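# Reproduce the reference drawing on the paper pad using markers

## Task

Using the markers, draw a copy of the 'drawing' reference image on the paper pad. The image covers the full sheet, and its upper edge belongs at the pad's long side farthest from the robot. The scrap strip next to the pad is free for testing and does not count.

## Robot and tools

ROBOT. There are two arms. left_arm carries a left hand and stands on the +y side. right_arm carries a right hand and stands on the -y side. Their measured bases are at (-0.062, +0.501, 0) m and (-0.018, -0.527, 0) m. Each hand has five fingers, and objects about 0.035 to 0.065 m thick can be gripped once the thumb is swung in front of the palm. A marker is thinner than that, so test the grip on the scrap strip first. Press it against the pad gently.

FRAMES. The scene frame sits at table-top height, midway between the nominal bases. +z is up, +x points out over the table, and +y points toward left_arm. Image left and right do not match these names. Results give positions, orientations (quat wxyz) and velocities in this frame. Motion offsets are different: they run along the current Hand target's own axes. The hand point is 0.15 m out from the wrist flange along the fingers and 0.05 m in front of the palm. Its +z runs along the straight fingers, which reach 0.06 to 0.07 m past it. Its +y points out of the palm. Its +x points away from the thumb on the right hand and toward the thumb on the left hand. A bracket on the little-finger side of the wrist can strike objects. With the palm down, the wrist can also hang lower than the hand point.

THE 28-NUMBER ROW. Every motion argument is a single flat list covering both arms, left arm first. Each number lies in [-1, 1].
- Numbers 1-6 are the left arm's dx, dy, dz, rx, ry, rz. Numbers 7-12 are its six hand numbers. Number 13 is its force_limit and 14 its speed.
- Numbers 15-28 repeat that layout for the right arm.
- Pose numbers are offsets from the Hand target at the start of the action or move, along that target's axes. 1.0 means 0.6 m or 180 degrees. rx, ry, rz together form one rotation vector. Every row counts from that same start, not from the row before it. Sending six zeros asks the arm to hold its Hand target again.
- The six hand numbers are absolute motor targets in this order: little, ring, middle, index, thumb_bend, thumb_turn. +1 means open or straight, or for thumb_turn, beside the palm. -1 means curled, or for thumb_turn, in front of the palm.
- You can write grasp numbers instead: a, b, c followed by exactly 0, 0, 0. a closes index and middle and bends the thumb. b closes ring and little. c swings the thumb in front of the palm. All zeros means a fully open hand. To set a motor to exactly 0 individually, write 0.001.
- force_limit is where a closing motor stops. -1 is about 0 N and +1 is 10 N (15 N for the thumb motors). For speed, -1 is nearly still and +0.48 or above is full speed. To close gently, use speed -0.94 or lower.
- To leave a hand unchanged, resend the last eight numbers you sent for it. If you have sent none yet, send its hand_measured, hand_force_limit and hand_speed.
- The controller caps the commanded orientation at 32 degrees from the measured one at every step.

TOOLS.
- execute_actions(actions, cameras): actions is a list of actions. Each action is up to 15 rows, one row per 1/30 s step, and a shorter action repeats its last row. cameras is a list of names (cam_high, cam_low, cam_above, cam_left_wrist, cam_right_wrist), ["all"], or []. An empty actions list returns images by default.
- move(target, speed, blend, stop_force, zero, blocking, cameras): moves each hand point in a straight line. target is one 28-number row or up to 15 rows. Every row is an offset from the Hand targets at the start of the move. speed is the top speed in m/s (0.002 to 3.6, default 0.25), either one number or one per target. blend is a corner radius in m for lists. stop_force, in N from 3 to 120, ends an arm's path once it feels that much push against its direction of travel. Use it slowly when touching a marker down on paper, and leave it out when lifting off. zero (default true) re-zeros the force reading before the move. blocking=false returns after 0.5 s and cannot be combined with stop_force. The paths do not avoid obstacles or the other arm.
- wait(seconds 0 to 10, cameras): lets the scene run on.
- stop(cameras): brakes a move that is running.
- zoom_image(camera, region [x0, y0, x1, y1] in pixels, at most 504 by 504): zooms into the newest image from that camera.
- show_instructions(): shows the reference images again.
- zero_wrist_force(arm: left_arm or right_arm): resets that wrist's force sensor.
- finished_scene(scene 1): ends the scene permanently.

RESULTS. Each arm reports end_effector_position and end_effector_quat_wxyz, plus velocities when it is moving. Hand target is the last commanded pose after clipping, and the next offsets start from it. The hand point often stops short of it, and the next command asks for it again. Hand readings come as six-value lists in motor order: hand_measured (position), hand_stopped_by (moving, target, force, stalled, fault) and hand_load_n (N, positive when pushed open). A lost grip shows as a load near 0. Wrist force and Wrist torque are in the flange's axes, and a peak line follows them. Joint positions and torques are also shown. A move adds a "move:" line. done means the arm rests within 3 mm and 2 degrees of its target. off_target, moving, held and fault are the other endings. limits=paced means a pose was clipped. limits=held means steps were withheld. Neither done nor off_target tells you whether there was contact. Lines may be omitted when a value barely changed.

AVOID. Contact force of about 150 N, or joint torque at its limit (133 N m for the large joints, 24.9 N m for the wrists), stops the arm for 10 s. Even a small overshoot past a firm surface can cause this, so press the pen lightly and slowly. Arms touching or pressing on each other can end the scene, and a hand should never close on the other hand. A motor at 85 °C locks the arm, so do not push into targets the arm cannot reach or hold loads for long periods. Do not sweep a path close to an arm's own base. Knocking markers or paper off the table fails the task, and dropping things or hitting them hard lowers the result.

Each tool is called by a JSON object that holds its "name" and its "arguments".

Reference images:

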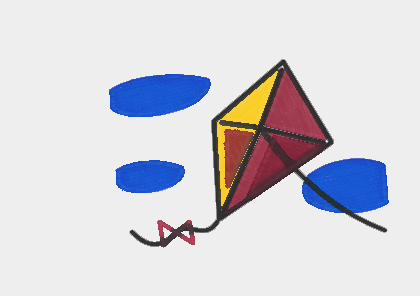

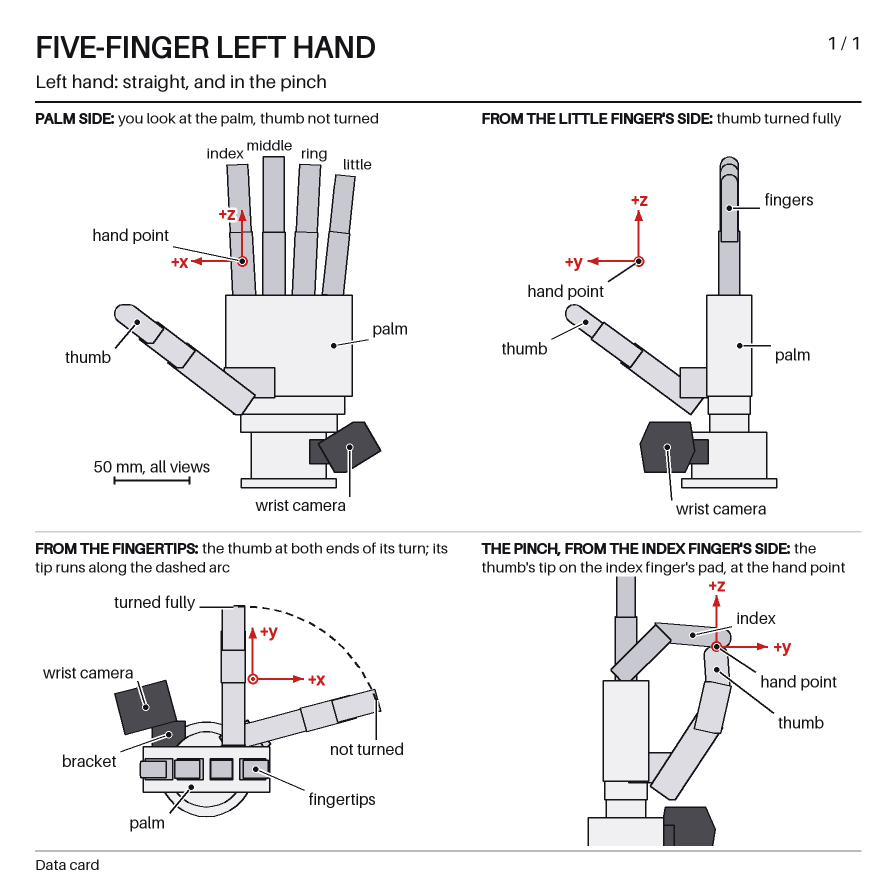

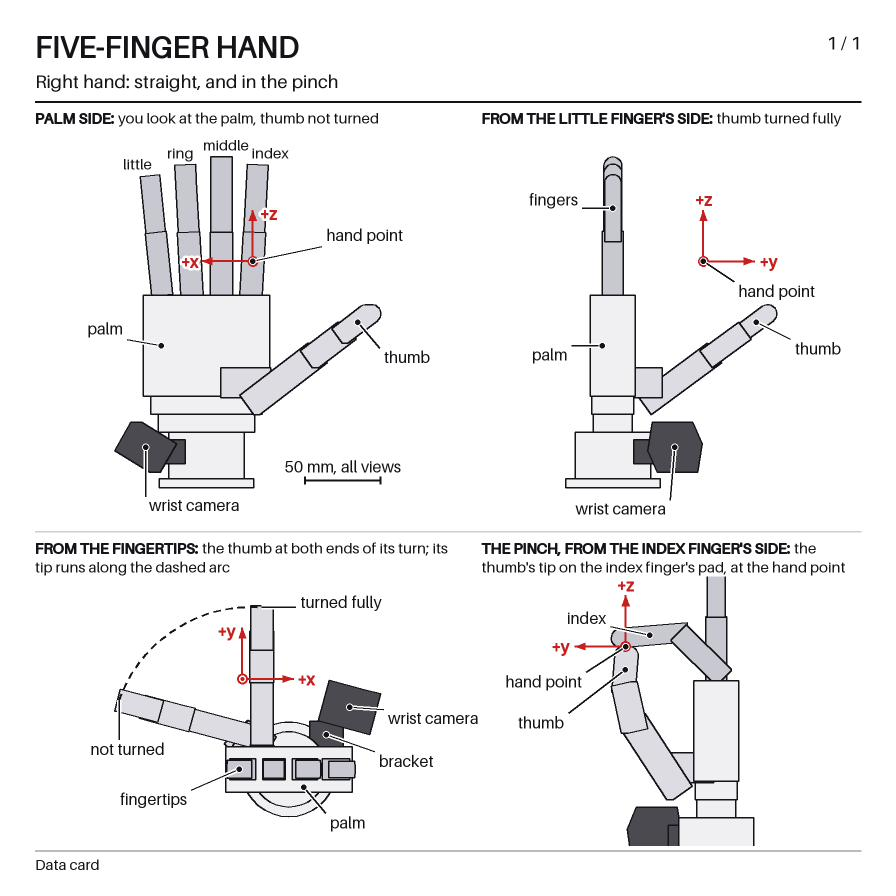

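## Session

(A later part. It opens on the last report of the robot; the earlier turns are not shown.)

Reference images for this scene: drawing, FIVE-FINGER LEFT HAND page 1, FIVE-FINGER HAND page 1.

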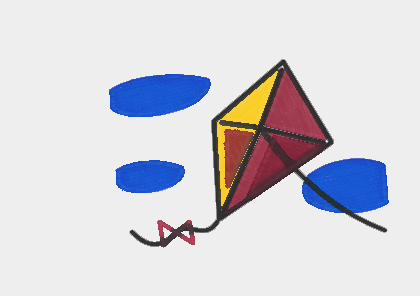

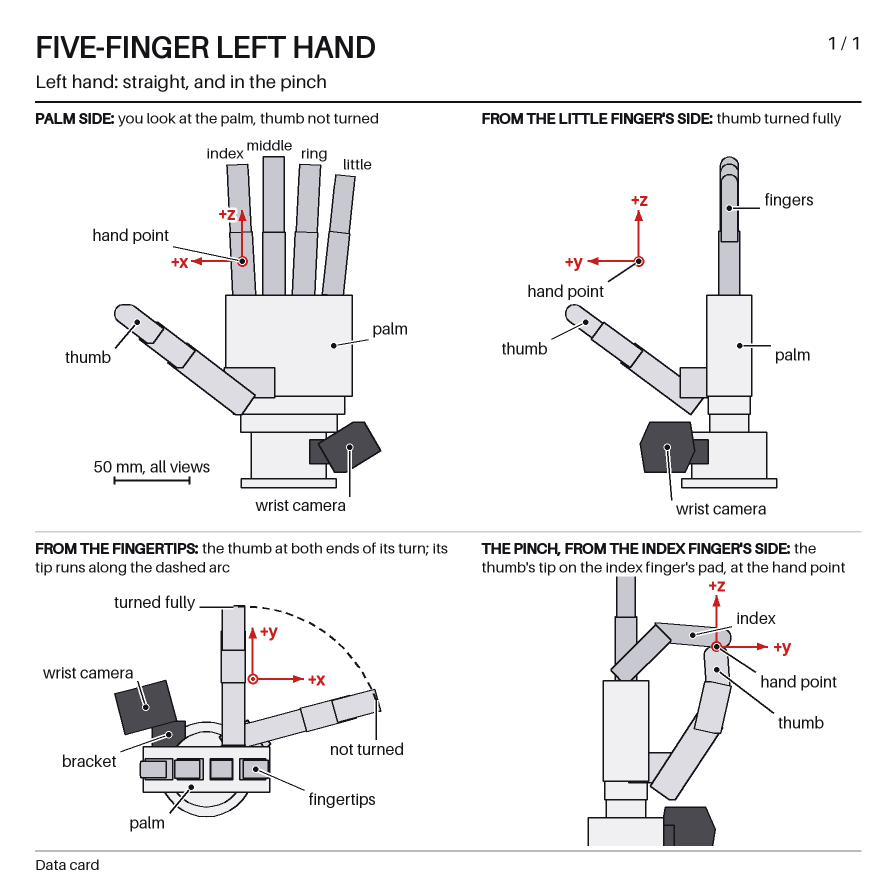

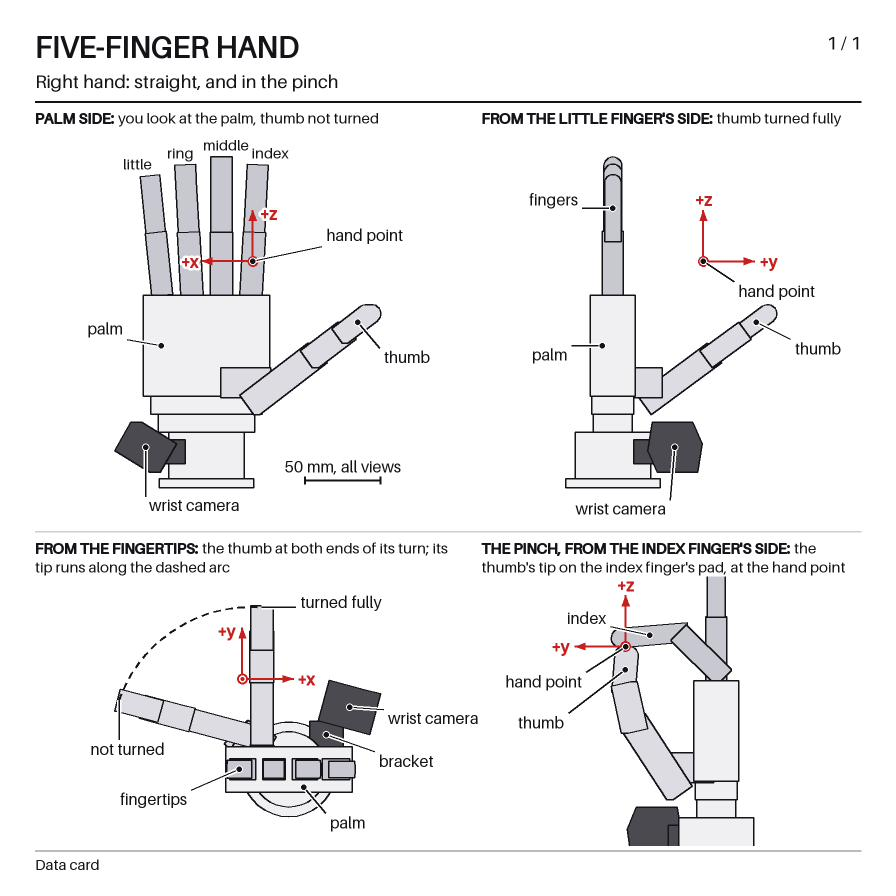

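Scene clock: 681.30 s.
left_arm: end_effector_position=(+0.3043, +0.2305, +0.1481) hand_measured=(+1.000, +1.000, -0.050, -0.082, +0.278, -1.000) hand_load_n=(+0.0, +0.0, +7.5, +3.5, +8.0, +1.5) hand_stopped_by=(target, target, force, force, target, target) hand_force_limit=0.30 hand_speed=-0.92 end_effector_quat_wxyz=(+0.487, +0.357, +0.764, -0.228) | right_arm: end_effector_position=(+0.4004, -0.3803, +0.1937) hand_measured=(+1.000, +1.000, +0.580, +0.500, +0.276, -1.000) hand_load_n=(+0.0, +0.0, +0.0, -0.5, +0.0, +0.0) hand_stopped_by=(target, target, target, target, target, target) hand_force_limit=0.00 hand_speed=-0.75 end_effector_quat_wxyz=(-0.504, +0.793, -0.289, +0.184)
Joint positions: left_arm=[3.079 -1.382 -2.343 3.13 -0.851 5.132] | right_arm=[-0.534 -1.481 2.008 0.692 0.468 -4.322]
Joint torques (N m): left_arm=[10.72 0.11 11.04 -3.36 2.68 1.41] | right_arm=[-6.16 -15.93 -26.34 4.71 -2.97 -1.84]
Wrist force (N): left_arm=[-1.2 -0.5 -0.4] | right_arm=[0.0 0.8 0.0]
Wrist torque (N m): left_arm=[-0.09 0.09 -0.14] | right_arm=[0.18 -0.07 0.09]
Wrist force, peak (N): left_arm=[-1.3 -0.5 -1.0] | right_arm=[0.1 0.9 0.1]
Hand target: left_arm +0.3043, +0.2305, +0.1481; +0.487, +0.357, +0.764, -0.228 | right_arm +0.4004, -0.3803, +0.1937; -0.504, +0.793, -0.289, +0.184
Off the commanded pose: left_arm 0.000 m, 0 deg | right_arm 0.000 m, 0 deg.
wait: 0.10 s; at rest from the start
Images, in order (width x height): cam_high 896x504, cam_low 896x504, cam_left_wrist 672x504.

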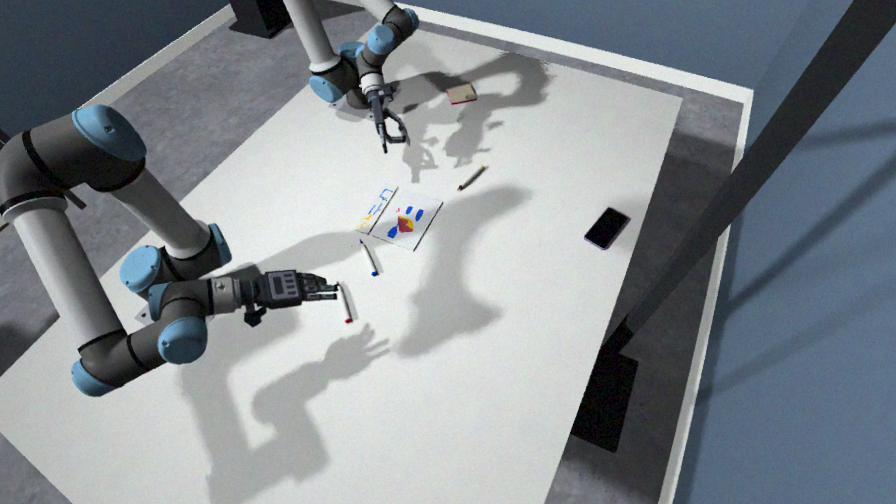

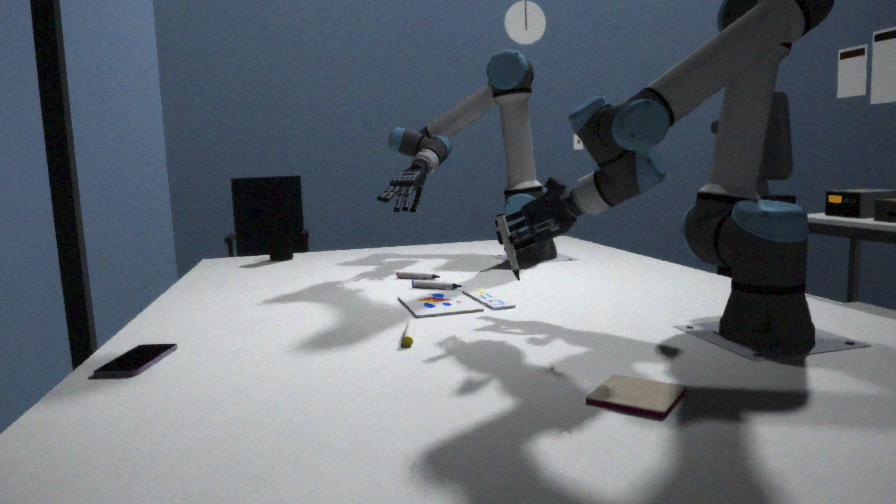

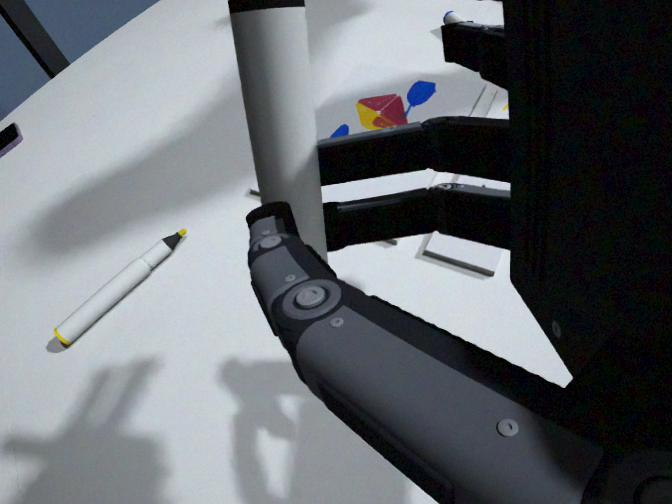

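{"name": "move", "arguments": {"target": [0.00178,-0.15298,0.24586,0,0,0,1,1,-0.5,-0.45,0.275,-1,0.3,-0.92,0,0,0,0,0,0,1,1,0.58,0.5,0.275,-1,0,-0.75], "speed": 0.25}}

{"name": "move", "arguments": {"target": [0.04535,0,0.02111,0,0,0,1,1,-0.5,-0.45,0.275,-1,0.3,-0.92,0,0,0,0,0,0,1,1,0.58,0.5,0.275,-1,0,-0.75], "speed": 0.005, "stop_force": 3}}

Scene clock: 686.13 s.
left_arm: end_effector_position=(+0.3194, +0.0693, +0.0849) hand_measured=(+1.000, +1.000, -0.050, -0.082, +0.278, -1.000) hand_load_n=(+0.0, +0.0, +7.5, +3.5, +8.0, +1.5) hand_stopped_by=(target, target, force, force, target, target) hand_force_limit=0.30 hand_speed=-0.92 end_effector_quat_wxyz=(+0.487, +0.357, +0.764, -0.228) | right_arm: end_effector_position=(+0.4004, -0.3803, +0.1937) hand_measured=(+1.000, +1.000, +0.580, +0.500, +0.276, -1.000) hand_load_n=(+0.0, +0.0, +0.0, +0.0, +0.0, +0.0) hand_stopped_by=(target, target, target, target, target, target) hand_force_limit=0.00 hand_speed=-0.75 end_effector_quat_wxyz=(-0.504, +0.793, -0.289, +0.184)
Joint positions: left_arm=[2.519 -1.799 -2.096 3.448 -1.341 4.822] | right_arm=[-0.534 -1.481 2.008 0.692 0.468 -4.322]
Joint torques (N m): left_arm=[-11.58 15.95 21.38 2.04 -2.5 -1.33] | right_arm=[-5.5 -15.45 -26.32 4.5 -3.02 -1.74]
Wrist force (N): left_arm=[-1.5 -0.7 -0.7] | right_arm=[0.1 0.8 0.1]
Wrist torque (N m): left_arm=[-0.13 0.13 -0.04] | right_arm=[0.17 -0.10 0.09]
Wrist force, peak (N): left_arm=[-1.5 0.2 -1.5] | right_arm=[0.0 0.9 0.4]
Hand target: left_arm +0.3194, +0.0693, +0.0849; +0.487, +0.357, +0.764, -0.228 | right_arm +0.4004, -0.3803, +0.1937; -0.504, +0.793, -0.289, +0.184
Off the commanded pose: left_arm 0.000 m, 0 deg | right_arm 0.000 m, 0 deg.
move: done

Scene clock: 690.60 s.
left_arm: end_effector_position=(+0.3194, +0.0693, +0.0685) hand_measured=(+1.000, +1.000, -0.050, -0.082, +0.278, -1.000) hand_load_n=(+0.0, +0.0, +8.5, +2.5, +8.0, +0.0) hand_stopped_by=(target, target, force, force, target, target) hand_force_limit=0.30 hand_speed=-0.92 end_effector_quat_wxyz=(+0.487, +0.357, +0.764, -0.228) | right_arm: end_effector_position=(+0.4004, -0.3803, +0.1937) hand_measured=(+1.000, +1.000, +0.580, +0.500, +0.276, -1.000) hand_load_n=(+0.0, +0.0, +0.0, +0.0, +0.0, -0.5) hand_stopped_by=(target, target, target, target, target, target) hand_force_limit=0.00 hand_speed=-0.75 end_effector_quat_wxyz=(-0.504, +0.793, -0.289, +0.184)
Joint positions: left_arm=[2.519 -1.831 -2.111 3.495 -1.342 4.822] | right_arm=[-0.534 -1.481 2.008 0.692 0.468 -4.322]
Joint torques (N m): left_arm=[-2.88 33.04 19.9 -3.04 -0.65 -0.37] | right_arm=[-5.43 -14.83 -27.01 4.54 -2.74 -1.7]
Wrist force (N): left_arm=[-3.5 -1.1 -1.0] | right_arm=[0.1 0.8 -0.1]
Wrist torque (N m): left_arm=[-0.16 0.10 0.01] | right_arm=[0.17 -0.10 0.10]
Wrist force, peak (N): left_arm=[-4.5 -0.9 -0.8] | right_arm=[0.1 0.9 0.2]
Hand target: left_arm +0.3194, +0.0693, +0.0685; +0.487, +0.357, +0.764, -0.228 (not the last commanded pose) | right_arm +0.4004, -0.3803, +0.1937; -0.504, +0.793, -0.289, +0.184
Off the commanded pose: left_arm 0.014 m, 0 deg | right_arm 0.000 m, 0 deg.
move: contact (left_arm)

{"name": "move", "arguments": {"target": [[0.0069,-0.02137,-0.01439,0,0,0,1,1,-0.5,-0.45,0.275,-1,0.3,-0.92,0,0,0,0,0,0,1,1,0.58,0.5,0.275,-1,0,-0.75],
[-0.00155,-0.03632,0.00379,0,0,0,1,1,-0.5,-0.45,0.275,-1,0.3,-0.92,0,0,0,0,0,0,1,1,0.58,0.5,0.275,-1,0,-0.75],
[-0.0083,-0.01495,0.01825,0,0,0,1,1,-0.5,-0.45,0.275,-1,0.3,-0.92,0,0,0,0,0,0,1,1,0.58,0.5,0.275,-1,0,-0.75],
[-0.0538,-0.01495,-0.00293,0,0,0,1,1,-0.5,-0.45,0.275,-1,0.3,-0.92,0,0,0,0,0,0,1,1,0.58,0.5,0.275,-1,0,-0.75]], "speed": [0.03,0.03,0.03,0.08], "blend": 0.0005}}

{"name": "move", "arguments": {"target": [0.0322,0.2137,-0.2673,0,0,0,1,1,-0.5,-0.45,0.275,-1,0.3,-0.92,0,0,0,0,0,0,1,1,0.58,0.5,0.275,-1,0,-0.75], "speed": 0.3, "cameras": ["cam_above"]}}

{"name": "zoom_image", "arguments": {"camera": "cam_above", "region": [330, 355, 450, 425]}}

Scene clock: 694.83 s.
left_arm: end_effector_position=(+0.3202, +0.0543, +0.0985) hand_measured=(+1.000, +1.000, -0.050, -0.082, +0.278, -1.000) hand_load_n=(+0.0, +0.0, +7.0, +1.5, +5.5, +0.5) hand_stopped_by=(target, target, force, force, target, target) hand_force_limit=0.30 hand_speed=-0.92 end_effector_quat_wxyz=(+0.487, +0.357, +0.764, -0.228) | right_arm: end_effector_position=(+0.4004, -0.3803, +0.1937) hand_measured=(+1.000, +1.000, +0.580, +0.500, +0.276, -1.000) hand_load_n=(+0.0, +0.0, +0.0, +0.0, +0.0, +0.0) hand_stopped_by=(target, target, target, target, target, target) hand_force_limit=0.00 hand_speed=-0.75 end_effector_quat_wxyz=(-0.504, +0.793, -0.289, +0.184)
Joint positions: left_arm=[2.486 -1.802 -2.045 3.403 -1.372 4.807] | right_arm=[-0.534 -1.481 2.008 0.692 0.468 -4.322]
Joint torques (N m): left_arm=[11.45 35.33 22.04 -2.57 2.36 1.4] | right_arm=[-5.36 -15.7 -25.62 4.33 -2.7 -1.88]
Wrist force (N): left_arm=[-0.9 -0.5 -0.4] | right_arm=[0.1 0.6 -0.1]
Wrist torque (N m): left_arm=[-0.11 0.06 -0.12] | right_arm=[0.15 -0.10 0.09]
Wrist force, peak (N): left_arm=[-4.0 -0.6 -1.4] | right_arm=[0.1 1.0 0.3]
Hand target: left_arm +0.3202, +0.0543, +0.0986; +0.487, +0.357, +0.764, -0.228 | right_arm +0.4004, -0.3803, +0.1937; -0.504, +0.793, -0.289, +0.184
Off the commanded pose: left_arm 0.000 m, 0 deg | right_arm 0.000 m, 0 deg.
move: done

Scene clock: 696.37 s.
left_arm: end_effector_position=(+0.3201, +0.2544, +0.1487) hand_measured=(+1.000, +1.000, -0.050, -0.082, +0.278, -1.000) hand_load_n=(+0.0, +0.0, +7.5, +1.5, +5.5, +1.0) hand_stopped_by=(target, target, force, force, target, target) hand_force_limit=0.30 hand_speed=-0.92 end_effector_quat_wxyz=(+0.487, +0.357, +0.764, -0.228) | right_arm: end_effector_position=(+0.4004, -0.3803, +0.1937) hand_measured=(+1.000, +1.000, +0.580, +0.500, +0.276, -1.000) hand_load_n=(+0.0, +0.0, +0.0, +0.0, +0.0, +0.0) hand_stopped_by=(target, target, target, target, target, target) hand_force_limit=0.00 hand_speed=-0.75 end_effector_quat_wxyz=(-0.504, +0.793, -0.289, +0.184)
Joint positions: left_arm=[3.204 -1.402 -2.339 3.075 -0.75 5.235] | right_arm=[-0.534 -1.481 2.008 0.692 0.468 -4.322]
Joint torques (N m): left_arm=[11.52 -0.09 22.01 -3.69 2.81 1.65] | right_arm=[-5.63 -16.47 -25.7 4.39 -2.84 -1.67]
Wrist force (N): left_arm=[-1.4 -0.3 -0.7] | right_arm=[0.0 0.8 0.0]
Wrist torque (N m): left_arm=[-0.03 0.10 -0.18] | right_arm=[0.18 -0.08 0.09]
Wrist force, peak (N): left_arm=[-1.4 -1.6 0.8] | right_arm=[0.0 1.0 -0.1]
Hand target: left_arm +0.3201, +0.2544, +0.1487; +0.487, +0.357, +0.764, -0.228 | right_arm +0.4004, -0.3803, +0.1937; -0.504, +0.793, -0.289, +0.184
Off the commanded pose: left_arm 0.000 m, 0 deg | right_arm 0.000 m, 0 deg.
move: done
Images, in order (width x height): cam_above 896x504.

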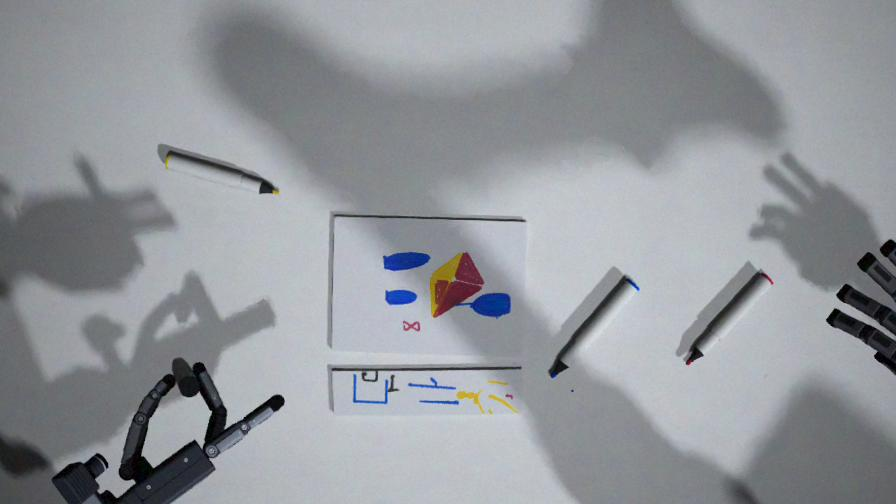

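Scaled by 4.200 from the camera's 896x504 image, which has a finer 1280x720 frame.

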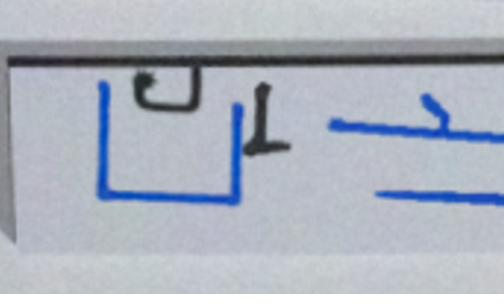

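{"name": "move", "arguments": {"target": [0,0,0,0,0,0,1,1,-0.5,-0.55,0.275,-1,0.4,-0.92,0,0,0,0,0,0,1,1,0.58,0.5,0.275,-1,0,-0.75], "speed": 0.1, "cameras": ["cam_left_wrist"]}}

Scene clock: 697.27 s.
left_arm: end_effector_position=(+0.3201, +0.2544, +0.1487) hand_measured=(+1.000, +1.000, -0.050, -0.102, +0.278, -1.000) hand_load_n=(+0.0, +0.0, +4.5, +8.0, +10.0, -1.0) hand_stopped_by=(target, target, force, force, target, target) hand_force_limit=0.40 hand_speed=-0.92 end_effector_quat_wxyz=(+0.487, +0.357, +0.764, -0.228) | right_arm: end_effector_position=(+0.4004, -0.3803, +0.1937) hand_measured=(+1.000, +1.000, +0.580, +0.500, +0.276, -1.000) hand_load_n=(+0.0, -0.5, +0.0, +0.0, +0.0, +0.0) hand_stopped_by=(target, target, target, target, target, target) hand_force_limit=0.00 hand_speed=-0.75 end_effector_quat_wxyz=(-0.504, +0.793, -0.289, +0.184)
Joint positions: left_arm=[3.204 -1.402 -2.339 3.074 -0.75 5.235] | right_arm=[-0.534 -1.481 2.008 0.692 0.468 -4.322]
Joint torques (N m): left_arm=[10.91 0 21.79 -3.75 2.98 1.35] | right_arm=[-5.03 -15.9 -26.67 4.47 -2.86 -1.67]
Wrist force (N): left_arm=[-1.2 -0.2 -0.8] | right_arm=[0.2 0.8 0.1]
Wrist torque (N m): left_arm=[-0.02 0.07 -0.17] | right_arm=[0.17 -0.11 0.10]
Wrist force, peak (N): left_arm=[-1.6 -0.5 -0.8] | right_arm=[0.1 0.9 0.2]
Hand target: left_arm +0.3201, +0.2544, +0.1487; +0.487, +0.357, +0.764, -0.228 | right_arm +0.4004, -0.3803, +0.1937; -0.504, +0.793, -0.289, +0.184
Off the commanded pose: left_arm 0.000 m, 0 deg | right_arm 0.000 m, 0 deg.
move: done
Images, in order (width x height): cam_left_wrist 672x504.

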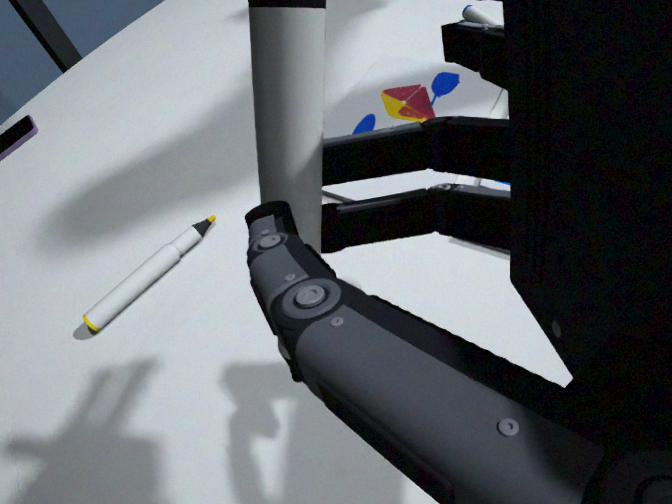

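{"name": "move", "arguments": {"target": [0.0084,0.0167,-0.0181,-0.1644,-0.1644,-0.5746,1,1,-0.5,-0.55,0.275,-1,0.4,-0.92,0,0,0,0,0,0,1,1,0.58,0.5,0.275,-1,0,-0.75], "speed": 0.5, "cameras": ["cam_above", "cam_left_wrist", "cam_low", "cam_high"]}}

Scene clock: 704.67 s.
left_arm: end_effector_position=(+0.3201, +0.2700, +0.1487) hand_measured=(+1.000, +1.000, -0.050, -0.102, +0.278, -1.000) hand_load_n=(+0.0, +0.0, +4.5, +8.0, +10.0, -1.0) hand_stopped_by=(target, target, force, force, target, target) hand_force_limit=0.40 hand_speed=-0.92 end_effector_quat_wxyz=(+0.345, -0.541, +0.646, -0.413) | right_arm: end_effector_position=(+0.4004, -0.3803, +0.1937) hand_measured=(+1.000, +1.000, +0.580, +0.500, +0.276, -1.000) hand_load_n=(+0.0, +0.0, +0.0, +0.0, +0.0, +0.0) hand_stopped_by=(target, target, target, target, target, target) hand_force_limit=0.00 hand_speed=-0.75 end_effector_quat_wxyz=(-0.504, +0.793, -0.289, +0.184)
Joint positions: left_arm=[2.983 -1.346 -2.266 3.177 -1.553 3.15] | right_arm=[-0.534 -1.481 2.008 0.692 0.468 -4.322]
Joint torques (N m): left_arm=[-11.19 0.04 24.4 -2.63 -2.46 -1.49] | right_arm=[-4.71 -15.9 -25.53 4.24 -2.78 -1.59]
Wrist force (N): left_arm=[-0.3 -0.5 0.1] | right_arm=[-0.1 0.8 0.2]
Wrist torque (N m): left_arm=[-0.04 -0.01 0.02] | right_arm=[0.16 -0.07 0.08]
Wrist force, peak (N): left_arm=[-1.6 -0.6 -0.6] | right_arm=[0.2 1.0 0.2]
Hand target: left_arm +0.3201, +0.2700, +0.1487; +0.345, -0.541, +0.646, -0.413 | right_arm +0.4004, -0.3803, +0.1937; -0.504, +0.793, -0.289, +0.184
Off the commanded pose: left_arm 0.000 m, 0 deg | right_arm 0.000 m, 0 deg.
move: done
Images, in order (width x height): cam_high 896x504, cam_low 896x504, cam_above 896x504, cam_left_wrist 672x504.

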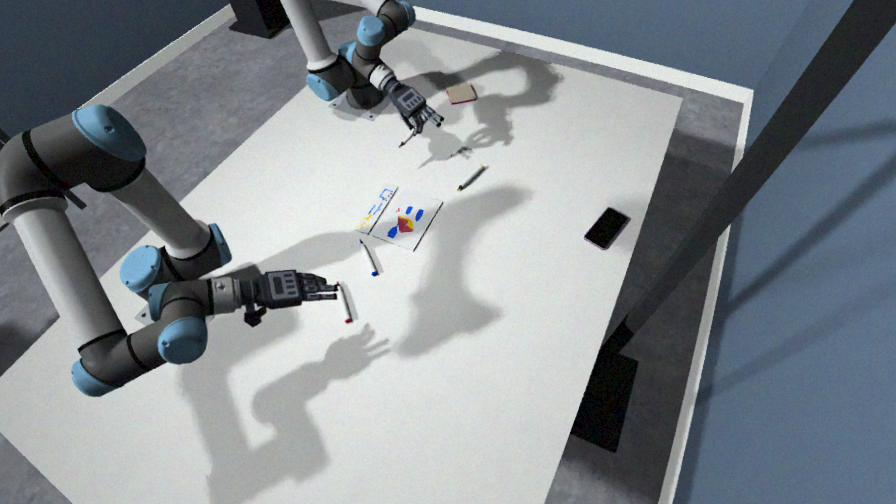

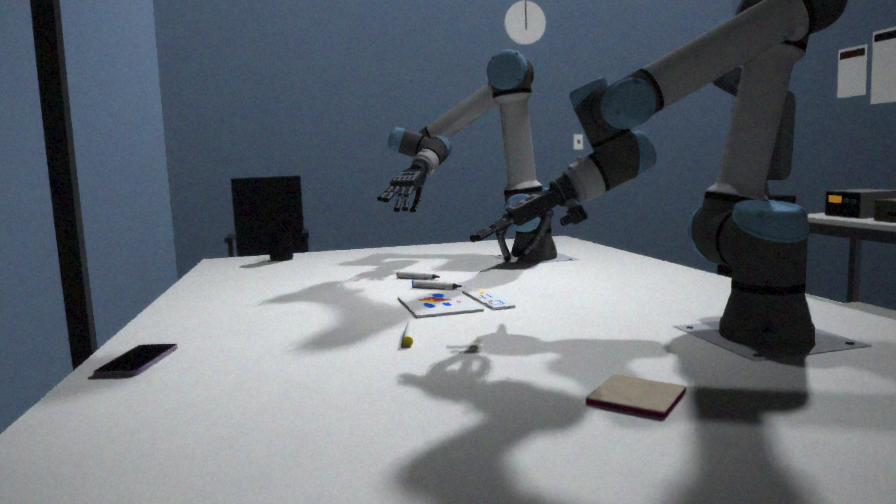

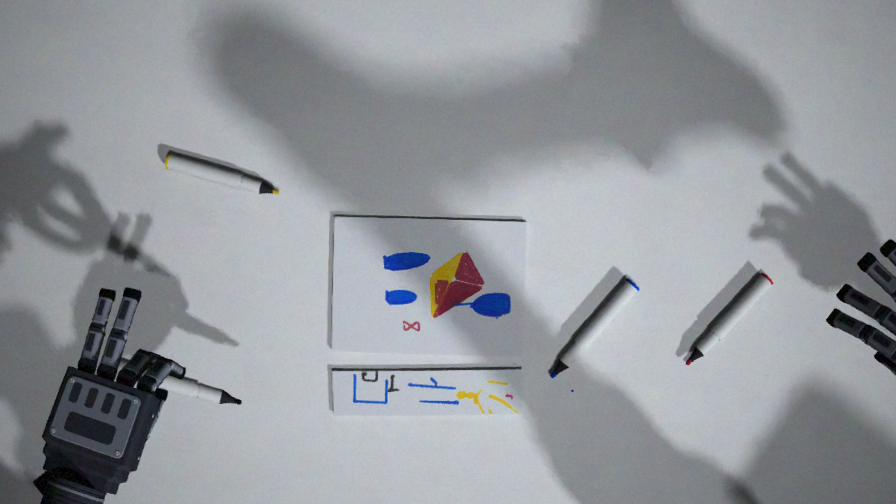

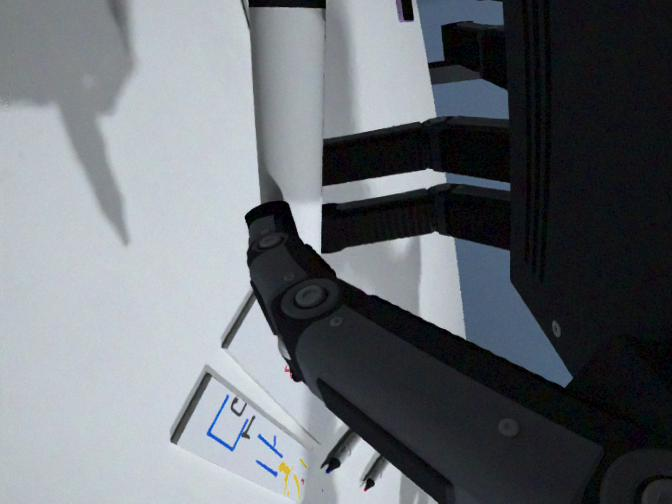

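{"name": "zoom_image", "arguments": {"camera": "cam_high", "region": [370, 80, 450, 160]}}

{"name": "zoom_image", "arguments": {"camera": "cam_low", "region": [450, 190, 570, 290]}}

Scaled by 6.300 from the camera's 896x504 image, which has a finer 1280x720 frame.

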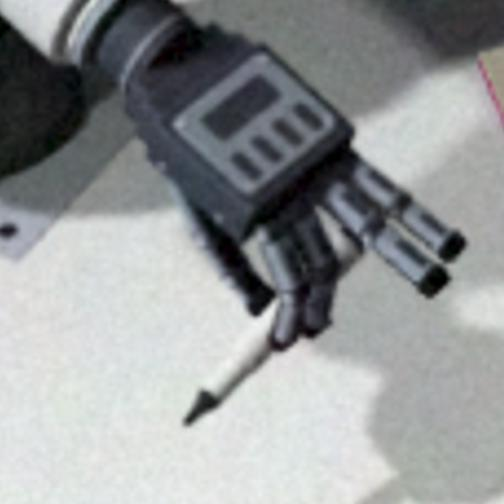

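Scaled by 4.200 from the camera's 896x504 image, which has a finer 1280x720 frame.

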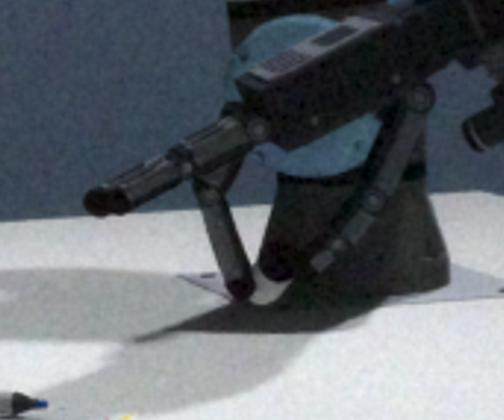

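{"name": "move", "arguments": {"target": [0,0.1566,0.073,0,0,-0.0667,1,1,-0.5,-0.55,0.275,-1,0.4,-0.92,0,0,0,0,0,0,1,1,0.58,0.5,0.275,-1,0,-0.75], "speed": 0.15, "cameras": ["cam_above", "cam_left_wrist", "cam_low"]}}

{"name": "zoom_image", "arguments": {"camera": "cam_low", "region": [450, 220, 570, 320]}}

Scene clock: 707.13 s.
left_arm: end_effector_position=(+0.3203, +0.2699, +0.0450) hand_measured=(+1.000, +1.000, -0.050, -0.102, +0.278, -1.000) hand_load_n=(+0.0, +0.0, +4.5, +8.0, +10.5, -1.0) hand_stopped_by=(target, target, force, force, target, target) hand_force_limit=0.40 hand_speed=-0.92 end_effector_quat_wxyz=(-0.300, +0.606, -0.586, +0.446) | right_arm: end_effector_position=(+0.4004, -0.3803, +0.1937) hand_measured=(+1.000, +1.000, +0.580, +0.500, +0.276, -1.000) hand_load_n=(+0.0, +0.0, +0.0, +0.0, +0.0, +0.0) hand_stopped_by=(target, target, target, target, target, target) hand_force_limit=0.00 hand_speed=-0.75 end_effector_quat_wxyz=(-0.504, +0.793, -0.289, +0.184)
Joint positions: left_arm=[3.041 -1.55 -2.459 3.573 -1.501 2.964] | right_arm=[-0.534 -1.481 2.008 0.692 0.468 -4.322]
Joint torques (N m): left_arm=[5.53 3.64 5.21 3.08 2.11 -1.27] | right_arm=[-4.59 -15.87 -25.88 4.31 -2.75 -1.67]
Wrist force (N): left_arm=[0.0 -0.1 0.4] | right_arm=[0.1 0.9 0.0]
Wrist torque (N m): left_arm=[-0.02 -0.06 0.04] | right_arm=[0.18 -0.09 0.09]
Wrist force, peak (N): left_arm=[0.0 -1.4 -0.2] | right_arm=[0.2 1.0 0.2]
Hand target: left_arm +0.3203, +0.2699, +0.0450; -0.300, +0.606, -0.586, +0.446 | right_arm +0.4004, -0.3803, +0.1937; -0.504, +0.793, -0.289, +0.184
Off the commanded pose: left_arm 0.000 m, 0 deg | right_arm 0.000 m, 0 deg.
move: done
Images, in order (width x height): cam_low 896x504, cam_above 896x504, cam_left_wrist 672x504.

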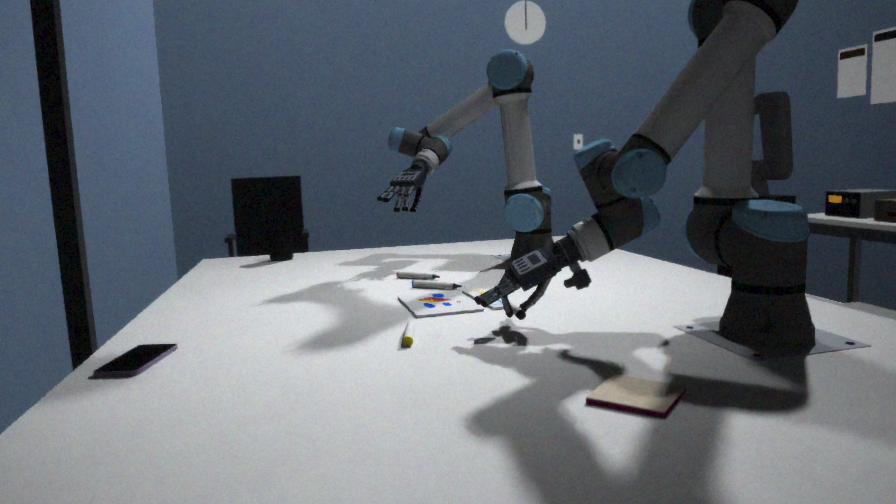

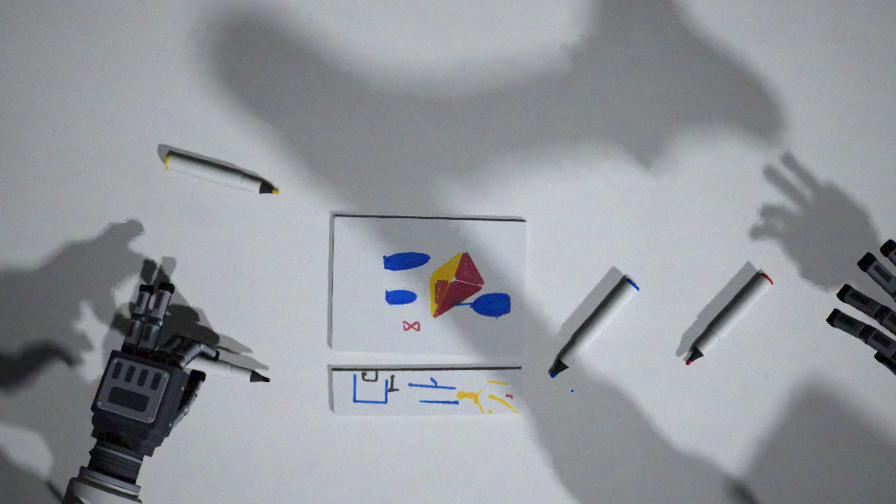

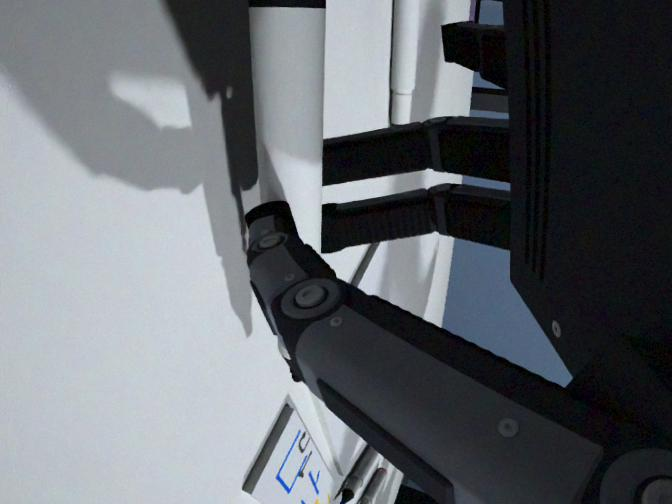

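Scaled by 4.200 from the camera's 896x504 image, which has a finer 1280x720 frame.

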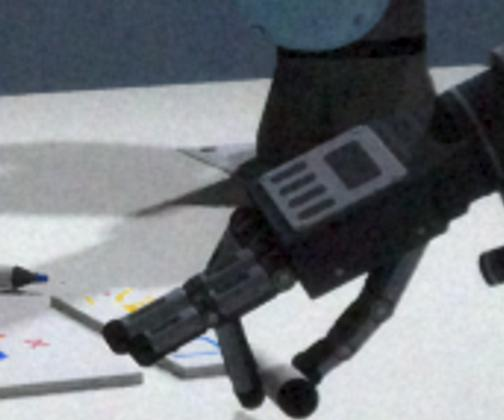

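{"name": "move", "arguments": {"target": [0,0.0453,0.0211,0,0,0,1,1,-0.5,-0.55,0.275,-1,0.4,-0.92,0,0,0,0,0,0,1,1,0.58,0.5,0.275,-1,0,-0.75], "speed": 0.01, "stop_force": 3, "cameras": ["cam_above", "cam_left_wrist", "cam_low"]}}

{"name": "zoom_image", "arguments": {"camera": "cam_low", "region": [450, 230, 570, 330]}}

Scene clock: 711.00 s.
left_arm: end_effector_position=(+0.3198, +0.2658, +0.0233) hand_measured=(+1.000, +1.000, -0.050, -0.102, +0.278, -1.000) hand_load_n=(+0.0, +0.0, +5.0, +8.0, +10.5, -1.0) hand_stopped_by=(target, target, force, force, target, target) hand_force_limit=0.40 hand_speed=-0.92 end_effector_quat_wxyz=(-0.300, +0.606, -0.586, +0.446) | right_arm: end_effector_position=(+0.4004, -0.3803, +0.1937) hand_measured=(+1.000, +1.000, +0.580, +0.500, +0.276, -1.000) hand_load_n=(+0.0, +0.0, +0.0, +0.0, +0.0, +0.0) hand_stopped_by=(target, target, target, target, target, target) hand_force_limit=0.00 hand_speed=-0.75 end_effector_quat_wxyz=(-0.504, +0.793, -0.289, +0.184)
Joint positions: left_arm=[3.02 -1.62 -2.477 3.662 -1.52 2.956] | right_arm=[-0.534 -1.481 2.008 0.692 0.468 -4.322]
Joint torques (N m): left_arm=[11.11 22 17.5 -2.74 2.44 1.46] | right_arm=[-3.93 -16.41 -25.68 4.13 -2.77 -1.58]
Wrist force (N): left_arm=[0.2 -2.9 -1.1] | right_arm=[0.1 0.7 0.0]
Wrist torque (N m): left_arm=[-0.02 -0.04 0.03] | right_arm=[0.16 -0.10 0.09]
Wrist force, peak (N): left_arm=[-1.0 -7.0 -3.9] | right_arm=[0.1 1.0 -0.1]
Hand target: left_arm +0.3198, +0.2658, +0.0233; -0.300, +0.606, -0.586, +0.446 (not the last commanded pose) | right_arm +0.4004, -0.3803, +0.1937; -0.504, +0.793, -0.289, +0.184
Off the commanded pose: left_arm 0.008 m, 0 deg | right_arm 0.000 m, 0 deg.
move: contact (left_arm)
Images, in order (width x height): cam_low 896x504, cam_above 896x504, cam_left_wrist 672x504.

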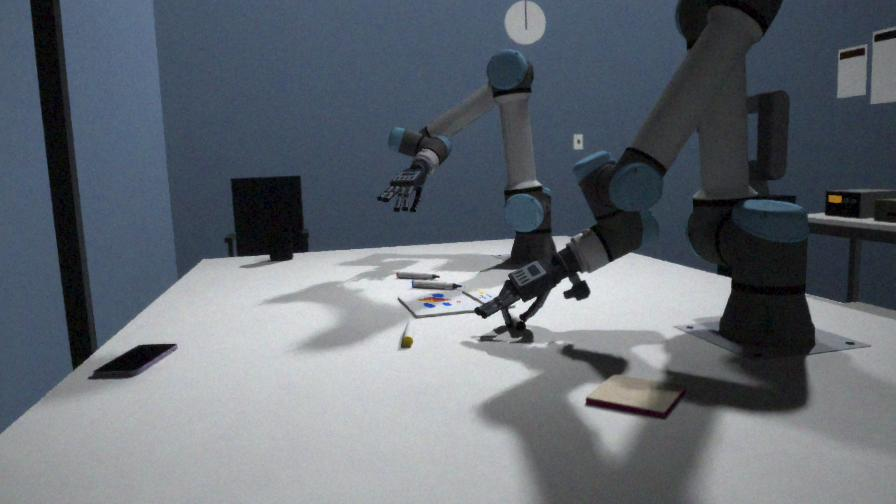

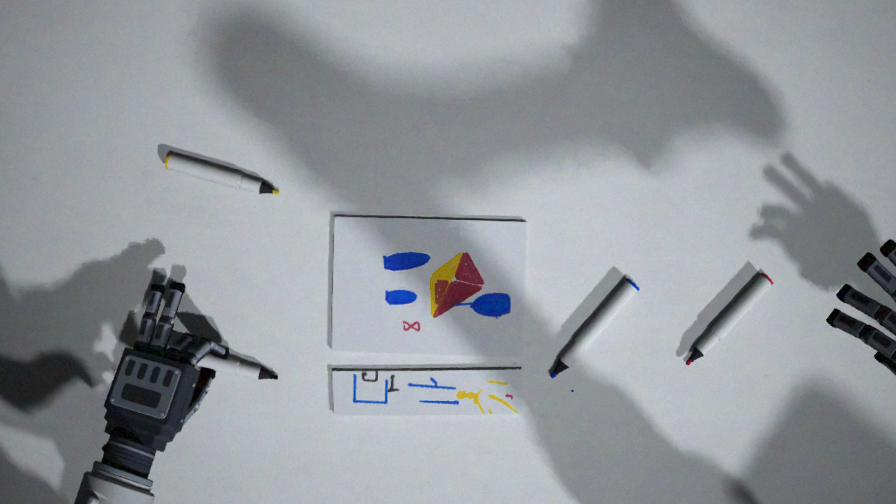

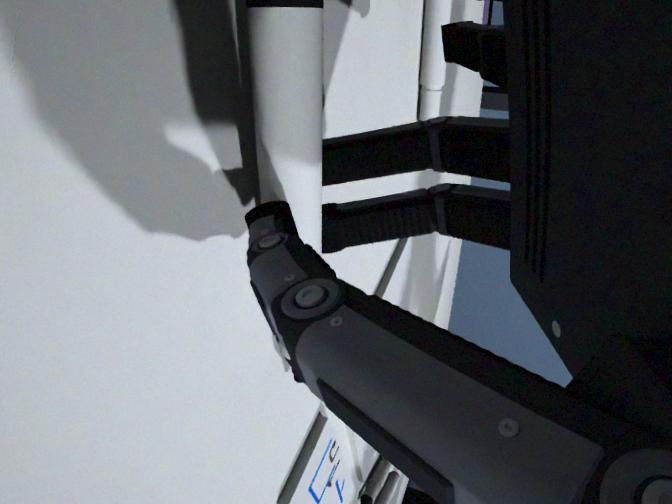

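Scaled by 4.200 from the camera's 896x504 image, which has a finer 1280x720 frame.

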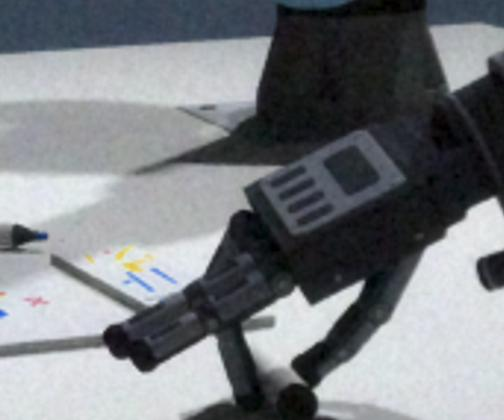

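{"name": "move", "arguments": {"target": [-0.00126,0.00591,0.00281,0,0,0,1,1,-0.5,-0.55,0.275,-1,0.4,-0.92,0,0,0,0,0,0,1,1,0.58,0.5,0.275,-1,0,-0.75], "speed": 0.008, "stop_force": 4, "cameras": ["cam_left_wrist"]}}

Scene clock: 712.83 s.
left_arm: end_effector_position=(+0.3199, +0.2658, +0.0230) hand_measured=(+1.000, +1.000, -0.052, -0.102, +0.278, -1.000) hand_load_n=(+0.0, +0.0, +4.0, +7.5, +10.5, -1.5) hand_stopped_by=(target, target, force, force, target, target) hand_force_limit=0.40 hand_speed=-0.92 end_effector_quat_wxyz=(-0.300, +0.606, -0.586, +0.446) | right_arm: end_effector_position=(+0.4004, -0.3803, +0.1937) hand_measured=(+1.000, +1.000, +0.580, +0.500, +0.276, -1.000) hand_load_n=(+0.0, +0.0, +0.0, +0.0, +0.0, +0.0) hand_stopped_by=(target, target, target, target, target, target) hand_force_limit=0.00 hand_speed=-0.75 end_effector_quat_wxyz=(-0.504, +0.793, -0.289, +0.184)
Joint positions: left_arm=[3.02 -1.622 -2.477 3.664 -1.52 2.956] | right_arm=[-0.534 -1.481 2.008 0.692 0.468 -4.322]
Joint torques (N m): left_arm=[8.17 20.71 16.41 -3.26 1.84 1.38] | right_arm=[-4.19 -16.09 -25.87 4.07 -2.65 -1.57]
Wrist force (N): left_arm=[-0.2 -6.2 -4.4] | right_arm=[0.0 0.7 0.1]
Wrist torque (N m): left_arm=[0.01 -0.02 0.06] | right_arm=[0.16 -0.08 0.08]
Wrist force, peak (N): left_arm=[0.2 -9.3 -7.2] | right_arm=[0.3 1.1 0.1]
Hand target: left_arm +0.3199, +0.2658, +0.0230; -0.300, +0.606, -0.586, +0.446 (not the last commanded pose) | right_arm +0.4004, -0.3803, +0.1937; -0.504, +0.793, -0.289, +0.184
Off the commanded pose: left_arm 0.004 m, 0 deg | right_arm 0.000 m, 0 deg.
move: contact (left_arm)
Images, in order (width x height): cam_left_wrist 672x504.

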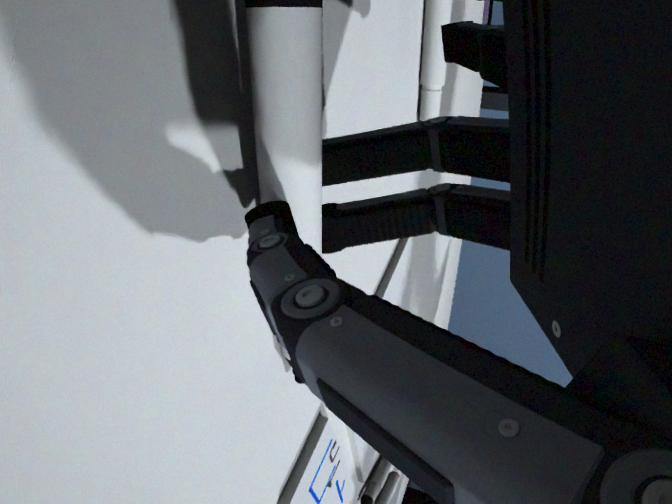

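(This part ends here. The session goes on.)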